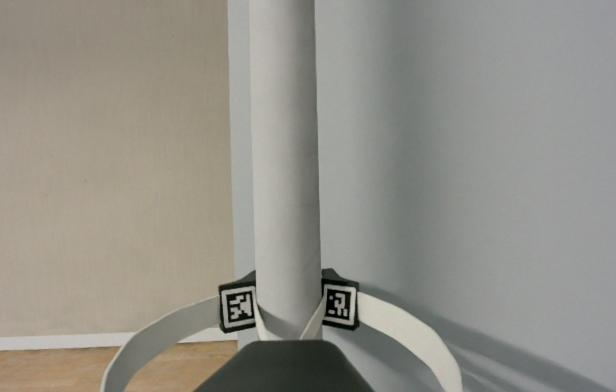

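>>> move(
  blocking=false,
  r2={"base": {"translate_m": -0.095, "strafe_m": -0.26}, "joints": {"wrist_yaw_rad": 1.2}, "speeds": {"wrist_yaw_rad": 0.14}, "contact_limits": {"translate_m": 0.7, "strafe_m": 0.7}},
)

>>> wait(
  seconds=2.5,
  cameras=["r2_wrist_camera", "r2_head_camera", "r1_head_camera"],
)

r2: "contact_limits": translate_m and strafe_m are given together and make one move, which takes one limit: state it under one of them only
Scene clock: 323.67 s.
r1.base_odometry: x=-1.057 y=+1.202 heading=-2.421
r1.turned_by_wheels: +0.000
r1.turned_by_imu: +0.000
r1.base_tilt: forward=-1.6 right=+1.2
r1.lidar_m: 1.24 0.91 1.08 2.36 2.43 2.10 2.01 2.10 2.44 2.32 1.13 0.91
r1.base_status: not commanded
r1.joint_positions: lift_m=+0.600 arm_m=+0.000 wrist_yaw_rad=+0.002 wrist_pitch_rad=+0.002 wrist_roll_rad=+0.000 gripper_m=+0.100
r1.joint_status: not commanded
r1.measured_speeds: all 0
r1.motor_effort: lift_m=+23(24) arm_m=+4(4) wheel_0=-4(4) wheel_1=+1(1) wheel_2=-1(1)
r1.servo_current: wrist_yaw_rad=39(72) wrist_pitch_rad=46(52) wrist_roll_rad=46(65) gripper_m=46(52)
r1.hand_pose: x=+0.4595 y=-0.0867 z=+0.7772 quat_wxyz=(+1.000, +0.000, +0.001, +0.001) (m; r1's base frame)
r1.wrist_depth_mm: - - - - - - 591 / - - 1464 - - - 591 / - - 1430 - - - 597 / - - - - - - 609 / - - - - - - 609 / - 193 195 - 198 - 615 / - - - 145 1808 1661 615
r2.base_odometry: x=-3.283 y=-0.314 heading=-2.758
r2.turned_by_wheels: +0.000
r2.turned_by_imu: +0.000
r2.base_tilt: forward=-0.6 right=+0.0
r2.lidar_m: 0.50 0.36 2.70 2.77 1.51 1.20 3.56 2.20 1.97 1.98 1.26 0.79
r2.base_status: done
r2.joint_positions: lift_m=+0.880 arm_m=+0.000 wrist_yaw_rad=+1.026 wrist_pitch_rad=+0.001 wrist_roll_rad=+0.000 gripper_m=-0.020
r2.joint_status: wrist_yaw_rad off_target (ended at +1.026, target +0.980)
r2.measured_speeds: all 0
r2.on_its_own: wrist_yaw_rad is at rest, and its servo_current (416 mA) is outside its rest range (0 to 104 mA)
r2.motor_effort: lift_m=+19(19) arm_m=-3(4) wheel_0=+18(24) wheel_1=+1(18) wheel_2=+11(23)
r2.servo_current: wrist_yaw_rad=416(592) wrist_pitch_rad=39(46) wrist_roll_rad=33(59) gripper_m=52(59)
r2.hand_pose: x=+0.3951 y=+0.2014 z=+1.0578 quat_wxyz=(+0.871, +0.000, +0.000, +0.491) (m; r2's base frame)
r2.wrist_depth_mm: - - - 164 222 204 192 / - - - 165 224 206 193 / - - - 168 224 206 195 / - - - 168 227 208 196 / - - - 169 228 209 197 / - - 185 170 220 209 197 / - - - - 224 206 198
pictures: none

not run: a call was refused earlier in this reply.

>>> move(
  blocking=false,
  r2={"base": {"translate_m": -0.095, "strafe_m": -0.26}, "joints": {"wrist_yaw_rad": 1.2}, "speeds": {"wrist_yaw_rad": 0.14}, "contact_limits": {"strafe_m": 0.7}},
)

>>> wait(
  seconds=2.5,
  cameras=["r2_wrist_camera", "r2_head_camera", "r1_head_camera"],
)

Scene clock: 327.27 s.
move: r2 moving
r1.base_odometry: x=-1.057 y=+1.202 heading=-2.421
r1.turned_by_wheels: +0.000
r1.turned_by_imu: +0.000
r1.base_tilt: forward=-1.6 right=+1.3
r1.lidar_m: 1.28 0.92 1.07 2.35 2.46 2.13 2.01 2.10 2.46 2.35 1.14 0.91
r1.base_status: not commanded
r1.joint_positions: lift_m=+0.600 arm_m=+0.000 wrist_yaw_rad=+0.002 wrist_pitch_rad=+0.002 wrist_roll_rad=+0.000 gripper_m=+0.100
r1.joint_status: not commanded
r1.measured_speeds: all 0
r1.motor_effort: lift_m=+23(24) arm_m=+4(4) wheel_0=-3(4) wheel_1=+0(1) wheel_2=-1(1)
r1.servo_current: wrist_yaw_rad=52(52) wrist_pitch_rad=39(46) wrist_roll_rad=59(59) gripper_m=39(46)
r1.hand_pose: x=+0.4595 y=-0.0867 z=+0.7772 quat_wxyz=(+1.000, +0.000, +0.001, +0.001) (m; r1's base frame)
r1.wrist_depth_mm: - - - - - - 585 / - - 1499 - - - 597 / - - 1464 - - - 597 / - - - - - - 603 / - - - - - - 609 / - 192 195 - 198 - 615 / - - - 145 1756 1661 609
r2.base_odometry: x=-3.284 y=-0.283 heading=-2.756
r2.turned_by_wheels: +0.002
r2.turned_by_imu: +0.024
r2.base_tilt: forward=-0.7 right=-0.1
r2.lidar_m: 0.47 0.36 2.80 2.83 1.43 1.22 3.39 2.15 1.94 1.93 1.22 0.83
r2.base_status: translate_m moving; strafe_m moving
r2.joint_positions: lift_m=+0.880 arm_m=+0.000 wrist_yaw_rad=+1.056 wrist_pitch_rad=+0.001 wrist_roll_rad=+0.000 gripper_m=-0.020
r2.joint_status: wrist_yaw_rad moving
r2.measured_speeds: translate_m=-0.046 strafe_m=-0.114 rotate_rad=-0.007 lift_m=+0.000 arm_m=+0.000 wrist_yaw_rad=+0.136 wrist_pitch_rad=+0.000 wrist_roll_rad=+0.000
r2.motor_effort: lift_m=+19(19) arm_m=-4(4) wheel_0=+25(27) wheel_1=-9(9) wheel_2=+15(17)
r2.servo_current: wrist_yaw_rad=46(442) wrist_pitch_rad=33(46) wrist_roll_rad=39(59) gripper_m=52(59)
r2.contact_limits: strafe_m 0.7
r2.hand_pose: x=+0.3890 y=+0.2080 z=+1.0578 quat_wxyz=(+0.864, +0.000, +0.000, +0.504) (m; r2's base frame)
r2.wrist_depth_mm: - - - 164 220 201 188 / - - - 164 220 202 190 / - - - 168 224 204 191 / - - - 169 224 204 192 / - - - 169 226 206 193 / - - 184 170 218 207 194 / - - - - 225 202 195
pictures: none

Scene clock: 329.23 s.
earlier move: r2 off_target
r1.base_odometry: x=-1.057 y=+1.202 heading=-2.421
r1.turned_by_wheels: +0.000
r1.turned_by_imu: +0.000
r1.base_tilt: forward=-1.6 right=+1.3
r1.lidar_m: 1.27 0.92 1.12 2.35 2.44 2.11 2.00 2.12 2.46 2.34 1.10 0.90
r1.base_status: not commanded
r1.joint_positions: lift_m=+0.600 arm_m=+0.000 wrist_yaw_rad=+0.002 wrist_pitch_rad=+0.002 wrist_roll_rad=+0.000 gripper_m=+0.100
r1.joint_status: not commanded
r1.measured_speeds: all 0
r1.motor_effort: lift_m=+23(24) arm_m=+4(4) wheel_0=-3(4) wheel_1=+1(1) wheel_2=-1(1)
r1.servo_current: wrist_yaw_rad=52(65) wrist_pitch_rad=39(52) wrist_roll_rad=46(65) gripper_m=46(46)
r1.hand_pose: x=+0.4595 y=-0.0867 z=+0.7772 quat_wxyz=(+1.000, +0.000, +0.001, +0.001) (m; r1's base frame)
r1.wrist_depth_mm: - - - - - - 591 / - - 1464 - - - 597 / - - 1499 - - - 597 / - - - - - - 603 / - - - - - - 603 / - 192 211 - 198 - 609 / - - - 145 1808 1661 603
r2.base_odometry: x=-3.293 y=-0.038 heading=-2.756
r2.turned_by_wheels: +0.000
r2.turned_by_imu: +0.405
r2.base_tilt: forward=-0.7 right=+0.1
r2.lidar_m: 0.44 0.36 2.95 1.76 1.43 3.72 2.10 1.78 1.79 1.12 0.97 0.52
r2.base_status: done
r2.joint_positions: lift_m=+0.880 arm_m=+0.000 wrist_yaw_rad=+1.221 wrist_pitch_rad=+0.001 wrist_roll_rad=+0.000 gripper_m=-0.020
r2.joint_status: wrist_yaw_rad off_target (ended at +1.221, target +1.200)
r2.measured_speeds: all 0
r2.on_its_own: wrist_yaw_rad is at rest, and its servo_current (137 mA) is outside its rest range (0 to 104 mA)
r2.motor_effort: lift_m=+19(19) arm_m=+5(5) wheel_0=+19(36) wheel_1=+0(9) wheel_2=+12(18)
r2.servo_current: wrist_yaw_rad=137(442) wrist_pitch_rad=39(46) wrist_roll_rad=46(59) gripper_m=52(59)
r2.contact_limits: strafe_m 0.7
r2.hand_pose: x=+0.3518 y=+0.2410 z=+1.0578 quat_wxyz=(+0.819, +0.000, +0.000, +0.573) (m; r2's base frame)
r2.wrist_depth_mm: - - - 167 208 173 - / - - - 167 210 170 - / - - - 167 219 177 - / - - - 169 214 173 - / - - - 169 215 173 156 / - - 189 175 182 174 157 / - - - - 211 161 -
wait: 1.97 of 2.5 s (r2 has come to rest)
pictures: r1_head_camera, r2_head_camera, r2_wrist_camera
Images, in order (width x height): r1_head_camera 420x560, r2_head_camera 420x560, r2_wrist_camera 616x392.

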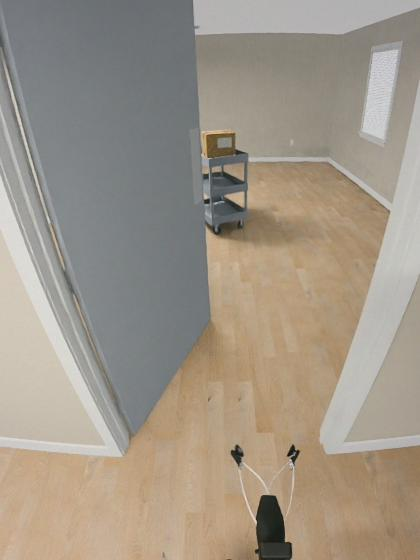

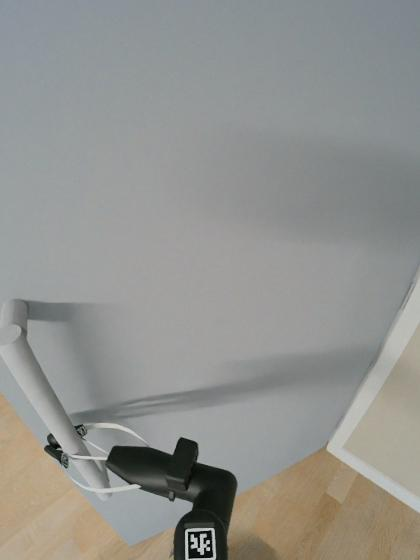

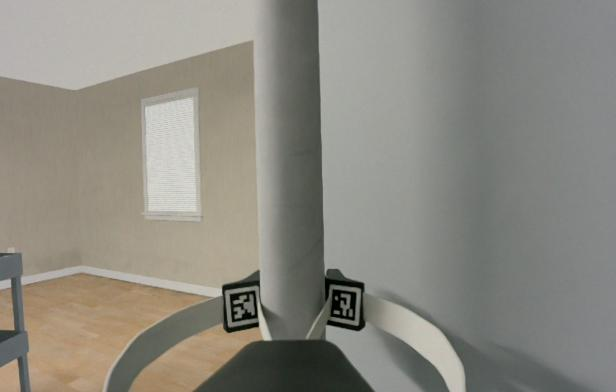

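>>> move(
  blocking=false,
  r2={"base": {"translate_m": -0.187, "strafe_m": -0.055}, "joints": {"wrist_yaw_rad": 0.95}, "speeds": {"wrist_yaw_rad": 0.3}, "contact_limits": {"strafe_m": 0.7}},
)

>>> wait(
  seconds=2.5,
  cameras=["r2_wrist_camera", "r1_head_camera"],
)

Scene clock: 346.30 s.
move: r2 moving
r1: as last shown
r1.base_tilt: forward=-1.5 right=+1.3
r1.lidar_m: 1.30 0.92 1.09 2.33 2.45 2.10 2.01 2.11 2.46 2.35 1.12 0.90
r1.motor_effort: lift_m=+23(24) arm_m=+4(4) wheel_0=-4(4) wheel_1=+1(1) wheel_2=-1(1)
r1.servo_current: wrist_yaw_rad=52(59) wrist_pitch_rad=39(46) wrist_roll_rad=33(59) gripper_m=39(46)
r1.wrist_depth_mm: - - - - - - 597 / - - 1499 - - - 597 / - - 1499 - - - 597 / - - - - - - 609 / - - - - - - 609 / - 193 211 - 197 - 609 / - - - 145 1756 1618 609
r2.base_odometry: x=-3.267 y=-0.018 heading=-2.754
r2.turned_by_wheels: +0.002
r2.turned_by_imu: +0.077
r2.base_tilt: forward=-0.7 right=+0.0
r2.lidar_m: 0.44 0.35 3.01 1.58 1.42 3.18 1.97 1.78 1.75 1.08 0.94 0.56
r2.base_status: translate_m moving; strafe_m moving
r2.joint_positions: lift_m=+0.880 arm_m=+0.000 wrist_yaw_rad=+1.114 wrist_pitch_rad=+0.001 wrist_roll_rad=+0.000 gripper_m=-0.020
r2.joint_status: wrist_yaw_rad moving
r2.measured_speeds: translate_m=-0.116 strafe_m=-0.036 rotate_rad=+0.014 lift_m=+0.000 arm_m=+0.000 wrist_yaw_rad=-0.331 wrist_pitch_rad=+0.000 wrist_roll_rad=+0.000
r2.motor_effort: lift_m=+19(19) arm_m=+5(5) wheel_0=+11(17) wheel_1=-10(10) wheel_2=+14(16)
r2.servo_current: wrist_yaw_rad=449(527) wrist_pitch_rad=39(46) wrist_roll_rad=46(52) gripper_m=52(52)
r2.contact_limits: strafe_m 0.7
r2.hand_pose: x=+0.3764 y=+0.2203 z=+1.0578 quat_wxyz=(+0.849, +0.000, +0.000, +0.529) (m; r2's base frame)
r2.wrist_depth_mm: - - - 165 208 170 - / - - - 166 211 172 154 / - - - 168 217 177 - / - - - 168 213 175 - / - - - 170 215 175 - / - - 187 172 181 176 - / - - - - 211 171 -
pictures: none

Scene clock: 347.83 s.
earlier move: r2 done
r1.base_odometry: x=-1.057 y=+1.202 heading=-2.421
r1.turned_by_wheels: +0.000
r1.turned_by_imu: +0.000
r1.base_tilt: forward=-1.6 right=+1.3
r1.lidar_m: 1.39 0.91 1.10 2.34 2.45 2.10 2.00 2.12 2.45 2.36 1.13 0.91
r1.base_status: not commanded
r1.joint_positions: lift_m=+0.600 arm_m=+0.000 wrist_yaw_rad=+0.002 wrist_pitch_rad=+0.002 wrist_roll_rad=+0.000 gripper_m=+0.100
r1.joint_status: not commanded
r1.measured_speeds: all 0
r1.motor_effort: lift_m=+23(24) arm_m=+3(4) wheel_0=-3(4) wheel_1=+1(1) wheel_2=-1(1)
r1.servo_current: wrist_yaw_rad=39(72) wrist_pitch_rad=46(52) wrist_roll_rad=39(65) gripper_m=46(52)
r1.hand_pose: x=+0.4595 y=-0.0867 z=+0.7772 quat_wxyz=(+1.000, +0.000, +0.001, +0.001) (m; r1's base frame)
r1.wrist_depth_mm: - - - - - - 597 / - - - - - - 603 / - - - - - - 603 / - - - - - - 603 / - - - - - - 609 / - 193 215 - 198 - 609 / - - 1537 145 1863 1618 609
r2.base_odometry: x=-3.141 y=+0.083 heading=-2.755
r2.turned_by_wheels: -0.001
r2.turned_by_imu: +0.148
r2.base_tilt: forward=-0.6 right=+0.0
r2.lidar_m: 0.44 0.41 3.19 1.48 1.65 2.46 1.74 1.65 1.44 1.01 0.96 0.54
r2.base_status: done
r2.joint_positions: lift_m=+0.880 arm_m=+0.000 wrist_yaw_rad=+0.964 wrist_pitch_rad=+0.001 wrist_roll_rad=+0.000 gripper_m=-0.020
r2.joint_status: all done
r2.measured_speeds: all 0
r2.motor_effort: lift_m=+19(19) arm_m=-3(5) wheel_0=+2(17) wheel_1=-5(14) wheel_2=+9(29)
r2.servo_current: wrist_yaw_rad=78(527) wrist_pitch_rad=46(46) wrist_roll_rad=52(59) gripper_m=52(59)
r2.contact_limits: strafe_m 0.7
r2.hand_pose: x=+0.4071 y=+0.1872 z=+1.0578 quat_wxyz=(+0.886, +0.000, +0.000, +0.464) (m; r2's base frame)
r2.wrist_depth_mm: - - - 163 213 180 - / - - - 167 215 182 - / - - - 166 222 186 164 / - - - 169 219 185 165 / - - - 167 220 185 170 / - - 187 169 182 186 167 / - - - - 216 179 -
wait: 1.53 of 2.5 s (r2 has come to rest)
pictures: r1_head_camera, r2_wrist_camera
Images, in order (width x height): r1_head_camera 420x560, r2_wrist_camera 616x392.

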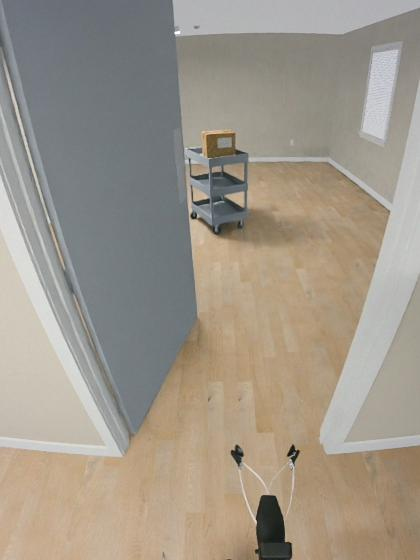

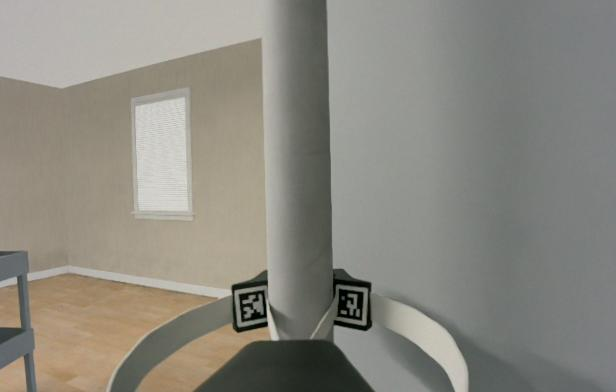

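>>> move(
  blocking=false,
  r2={"base": {"translate_m": -0.255, "strafe_m": -0.237}, "joints": {"wrist_yaw_rad": 1.05}, "speeds": {"wrist_yaw_rad": 0.1}, "contact_limits": {"strafe_m": 0.7}},
)

>>> wait(
  seconds=2.5,
  cameras=["r2_wrist_camera", "r1_head_camera"],
)

Scene clock: 362.77 s.
move: r2 moving
r1: as last shown
r1.lidar_m: 1.39 0.91 1.05 2.35 2.48 2.12 1.99 2.10 2.45 2.34 1.12 0.93
r1.motor_effort: lift_m=+23(24) arm_m=+4(4) wheel_0=-3(4) wheel_1=+1(1) wheel_2=-1(1)
r1.servo_current: wrist_yaw_rad=52(65) wrist_pitch_rad=39(46) wrist_roll_rad=33(59) gripper_m=39(46)
r1.wrist_depth_mm: - - - - - - 591 / - - - - - - 585 / - - - - - - 603 / - - - - - - 603 / - - - - - - 609 / - 193 216 - 197 - 615 / - - 1576 145 1863 1661 609
r2.base_odometry: x=-3.127 y=+0.113 heading=-2.754
r2.turned_by_wheels: +0.001
r2.turned_by_imu: +0.003
r2.base_tilt: forward=-0.7 right=+0.0
r2.lidar_m: 0.46 0.37 3.21 1.48 1.74 2.41 1.72 1.63 1.45 1.00 0.95 0.56
r2.base_status: translate_m moving; strafe_m moving
r2.joint_positions: lift_m=+0.880 arm_m=+0.000 wrist_yaw_rad=+0.997 wrist_pitch_rad=+0.001 wrist_roll_rad=+0.000 gripper_m=-0.020
r2.joint_status: wrist_yaw_rad moving
r2.measured_speeds: translate_m=-0.095 strafe_m=-0.084 rotate_rad=-0.002 lift_m=+0.000 arm_m=+0.000 wrist_yaw_rad=+0.111 wrist_pitch_rad=+0.000 wrist_roll_rad=+0.000
r2.motor_effort: lift_m=+19(19) arm_m=-4(4) wheel_0=+13(13) wheel_1=-15(15) wheel_2=+19(20)
r2.servo_current: wrist_yaw_rad=20(104) wrist_pitch_rad=39(46) wrist_roll_rad=39(46) gripper_m=46(59)
r2.contact_limits: strafe_m 0.7
r2.hand_pose: x=+0.4008 y=+0.1949 z=+1.0578 quat_wxyz=(+0.878, +0.000, +0.000, +0.478) (m; r2's base frame)
r2.wrist_depth_mm: - - - 164 213 180 - / - - - 167 216 181 - / - - - 166 222 187 164 / - - - 168 220 184 165 / - - - 169 220 185 166 / - - 187 169 182 186 167 / - - - - 216 178 -
pictures: none

Scene clock: 364.93 s.
earlier move: r2 done
r1.base_odometry: x=-1.057 y=+1.202 heading=-2.421
r1.turned_by_wheels: +0.000
r1.turned_by_imu: +0.000
r1.base_tilt: forward=-1.6 right=+1.3
r1.lidar_m: 1.82 0.91 1.10 2.35 2.45 2.10 1.99 2.10 2.46 2.34 1.12 0.91
r1.base_status: not commanded
r1.joint_positions: lift_m=+0.600 arm_m=+0.000 wrist_yaw_rad=+0.002 wrist_pitch_rad=+0.002 wrist_roll_rad=+0.000 gripper_m=+0.100
r1.joint_status: not commanded
r1.measured_speeds: all 0
r1.motor_effort: lift_m=+23(24) arm_m=+3(4) wheel_0=-4(4) wheel_1=+1(1) wheel_2=-1(1)
r1.servo_current: wrist_yaw_rad=52(78) wrist_pitch_rad=33(52) wrist_roll_rad=26(59) gripper_m=52(52)
r1.hand_pose: x=+0.4595 y=-0.0867 z=+0.7772 quat_wxyz=(+1.000, +0.000, +0.001, +0.001) (m; r1's base frame)
r1.wrist_depth_mm: - - - - - - 591 / - 1576 - - - - 591 / - 1576 - - - - 603 / - - - - - - 609 / - - - - - - 609 / - 192 214 - 198 - 609 / - 163 1708 145 1863 1618 609
r2.base_odometry: x=-2.994 y=+0.399 heading=-2.753
r2.turned_by_wheels: +0.001
r2.turned_by_imu: +0.313
r2.base_tilt: forward=-0.7 right=+0.0
r2.lidar_m: 0.43 0.34 1.71 1.73 2.79 1.66 1.44 1.42 0.93 0.82 0.82 0.47
r2.base_status: done
r2.joint_positions: lift_m=+0.880 arm_m=+0.000 wrist_yaw_rad=+1.070 wrist_pitch_rad=+0.001 wrist_roll_rad=+0.000 gripper_m=-0.020
r2.joint_status: all done
r2.measured_speeds: all 0
r2.motor_effort: lift_m=+19(19) arm_m=+4(4) wheel_0=+18(31) wheel_1=-1(15) wheel_2=+10(21)
r2.servo_current: wrist_yaw_rad=104(124) wrist_pitch_rad=39(46) wrist_roll_rad=46(59) gripper_m=52(59)
r2.contact_limits: strafe_m 0.7
r2.hand_pose: x=+0.3861 y=+0.2109 z=+1.0578 quat_wxyz=(+0.860, +0.000, +0.000, +0.510) (m; r2's base frame)
r2.wrist_depth_mm: - - - 167 206 169 - / - - - 165 207 166 - / - - - 168 211 172 146 / - - - 168 212 174 147 / - - 1921 168 213 169 151 / - - 185 170 193 171 152 / - - - - 208 157 -
wait: 2.17 of 2.5 s (r2 has come to rest)
pictures: r1_head_camera, r2_wrist_camera
Images, in order (width x height): r1_head_camera 420x560, r2_wrist_camera 616x392.

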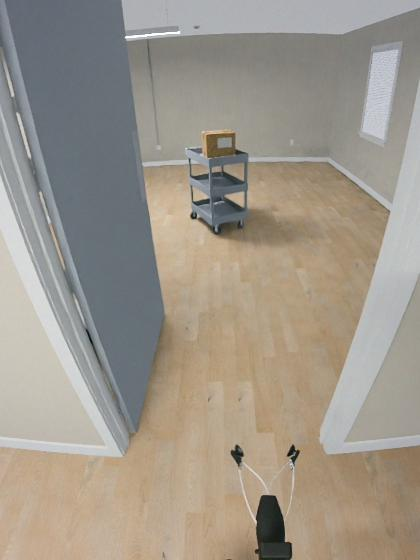

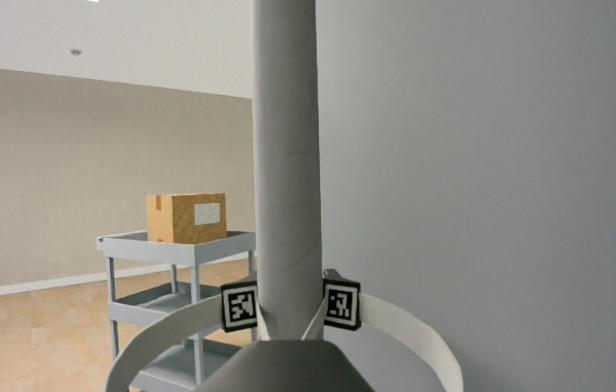

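>>> move(
  blocking=false,
  r2={"base": {"translate_m": -0.223, "strafe_m": -0.058}, "joints": {"wrist_yaw_rad": 0.8}, "speeds": {"wrist_yaw_rad": 0.25}, "contact_limits": {"strafe_m": 0.7}},
)

>>> wait(
  seconds=2.5,
  cameras=["r2_wrist_camera", "r1_head_camera"],
)

Scene clock: 375.40 s.
move: r2 moving
r1: as last shown
r1.lidar_m: 1.85 0.92 1.08 2.36 2.47 2.12 2.01 2.13 2.44 2.35 1.14 0.90
r1.motor_effort: lift_m=+23(24) arm_m=+4(4) wheel_0=-3(4) wheel_1=+1(1) wheel_2=-1(1)
r1.servo_current: wrist_yaw_rad=39(65) wrist_pitch_rad=52(52) wrist_roll_rad=52(65) gripper_m=39(52)
r1.wrist_depth_mm: - - - - - - 597 / - 1576 - - - - 597 / - 1537 - - - - 603 / - - - - - - 609 / - - - - - - 615 / - 193 216 - 197 - 621 / - 163 1661 144 1756 1661 603
r2.base_odometry: x=-2.968 y=+0.418 heading=-2.752
r2.turned_by_wheels: +0.001
r2.turned_by_imu: +0.070
r2.base_tilt: forward=-0.7 right=+0.0
r2.lidar_m: 0.44 0.39 1.70 1.86 2.53 1.61 1.42 1.45 0.92 0.82 0.78 0.49
r2.base_status: translate_m moving; strafe_m moving
r2.joint_positions: lift_m=+0.880 arm_m=+0.000 wrist_yaw_rad=+0.985 wrist_pitch_rad=+0.001 wrist_roll_rad=+0.000 gripper_m=-0.020
r2.joint_status: wrist_yaw_rad moving
r2.measured_speeds: translate_m=-0.133 strafe_m=-0.026 rotate_rad=-0.019 lift_m=+0.000 arm_m=+0.000 wrist_yaw_rad=-0.301 wrist_pitch_rad=+0.000 wrist_roll_rad=+0.000
r2.motor_effort: lift_m=+19(19) arm_m=+4(4) wheel_0=+8(17) wheel_1=-8(11) wheel_2=+19(21)
r2.servo_current: wrist_yaw_rad=468(494) wrist_pitch_rad=39(39) wrist_roll_rad=59(59) gripper_m=46(52)
r2.contact_limits: strafe_m 0.7
r2.hand_pose: x=+0.4032 y=+0.1919 z=+1.0578 quat_wxyz=(+0.881, +0.000, +0.000, +0.473) (m; r2's base frame)
r2.wrist_depth_mm: - - - 167 208 171 - / - - - 165 209 169 - / - - - 167 217 174 - / - - - 168 213 176 - / - - 1863 168 213 171 154 / - - 188 171 181 172 154 / - - - - 209 168 -
pictures: none

Scene clock: 377.10 s.
earlier move: r2 off_target
r1.base_odometry: x=-1.057 y=+1.202 heading=-2.421
r1.turned_by_wheels: +0.000
r1.turned_by_imu: +0.000
r1.base_tilt: forward=-1.6 right=+1.3
r1.lidar_m: 3.19 0.91 1.10 2.36 2.45 2.09 1.98 2.11 2.45 2.35 1.11 0.90
r1.base_status: not commanded
r1.joint_positions: lift_m=+0.600 arm_m=+0.000 wrist_yaw_rad=+0.002 wrist_pitch_rad=+0.002 wrist_roll_rad=+0.000 gripper_m=+0.100
r1.joint_status: not commanded
r1.measured_speeds: all 0
r1.motor_effort: lift_m=+23(24) arm_m=+3(4) wheel_0=-3(4) wheel_1=+1(1) wheel_2=-1(1)
r1.servo_current: wrist_yaw_rad=59(65) wrist_pitch_rad=39(52) wrist_roll_rad=46(65) gripper_m=39(52)
r1.hand_pose: x=+0.4595 y=-0.0867 z=+0.7772 quat_wxyz=(+1.000, +0.000, +0.001, +0.001) (m; r1's base frame)
r1.wrist_depth_mm: - - - - - - 591 / - - - - - - 597 / - - - - - - 609 / - - - - - - 597 / - - - - - - 609 / - 192 215 - 198 - 621 / - 1618 1756 145 1756 1708 609
r2.base_odometry: x=-2.810 y=+0.537 heading=-2.751
r2.turned_by_wheels: +0.001
r2.turned_by_imu: +0.147
r2.base_tilt: forward=-0.7 right=+0.0
r2.lidar_m: 0.45 0.38 1.83 5.01 1.92 1.37 1.29 1.15 0.82 0.77 0.78 0.50
r2.base_status: done
r2.joint_positions: lift_m=+0.880 arm_m=+0.000 wrist_yaw_rad=+0.832 wrist_pitch_rad=+0.001 wrist_roll_rad=+0.000 gripper_m=-0.020
r2.joint_status: wrist_yaw_rad off_target (ended at +0.832, target +0.800)
r2.measured_speeds: all 0
r2.on_its_own: wrist_yaw_rad is at rest, and its servo_current (221 mA) is outside its rest range (0 to 104 mA)
r2.motor_effort: lift_m=+19(20) arm_m=-3(4) wheel_0=+12(17) wheel_1=-3(15) wheel_2=+14(28)
r2.servo_current: wrist_yaw_rad=221(494) wrist_pitch_rad=46(46) wrist_roll_rad=39(59) gripper_m=46(59)
r2.contact_limits: strafe_m 0.7
r2.hand_pose: x=+0.4298 y=+0.1542 z=+1.0578 quat_wxyz=(+0.915, +0.000, +0.000, +0.404) (m; r2's base frame)
r2.wrist_depth_mm: - - - 165 208 175 - / - - - 164 210 177 - / - - - 168 216 181 160 / - - 1863 169 214 176 160 / - - 1863 169 215 177 - / - - 185 171 200 181 165 / - 1863 - - 207 177 -
wait: 1.70 of 2.5 s (r2 has come to rest)
pictures: r1_head_camera, r2_wrist_camera
Images, in order (width x height): r1_head_camera 420x560, r2_wrist_camera 616x392.

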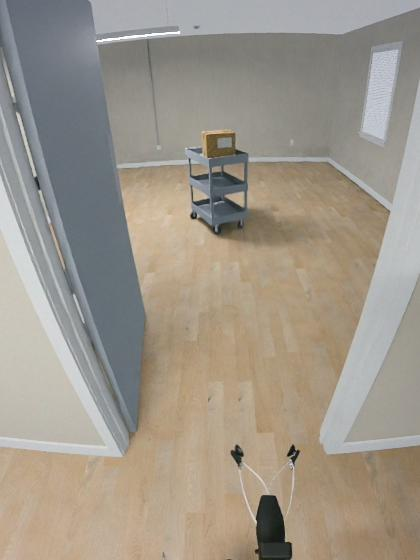

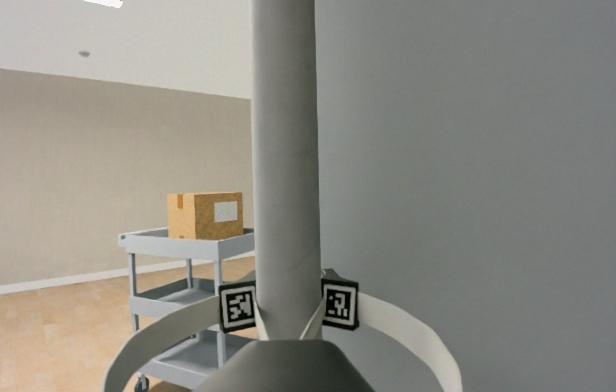

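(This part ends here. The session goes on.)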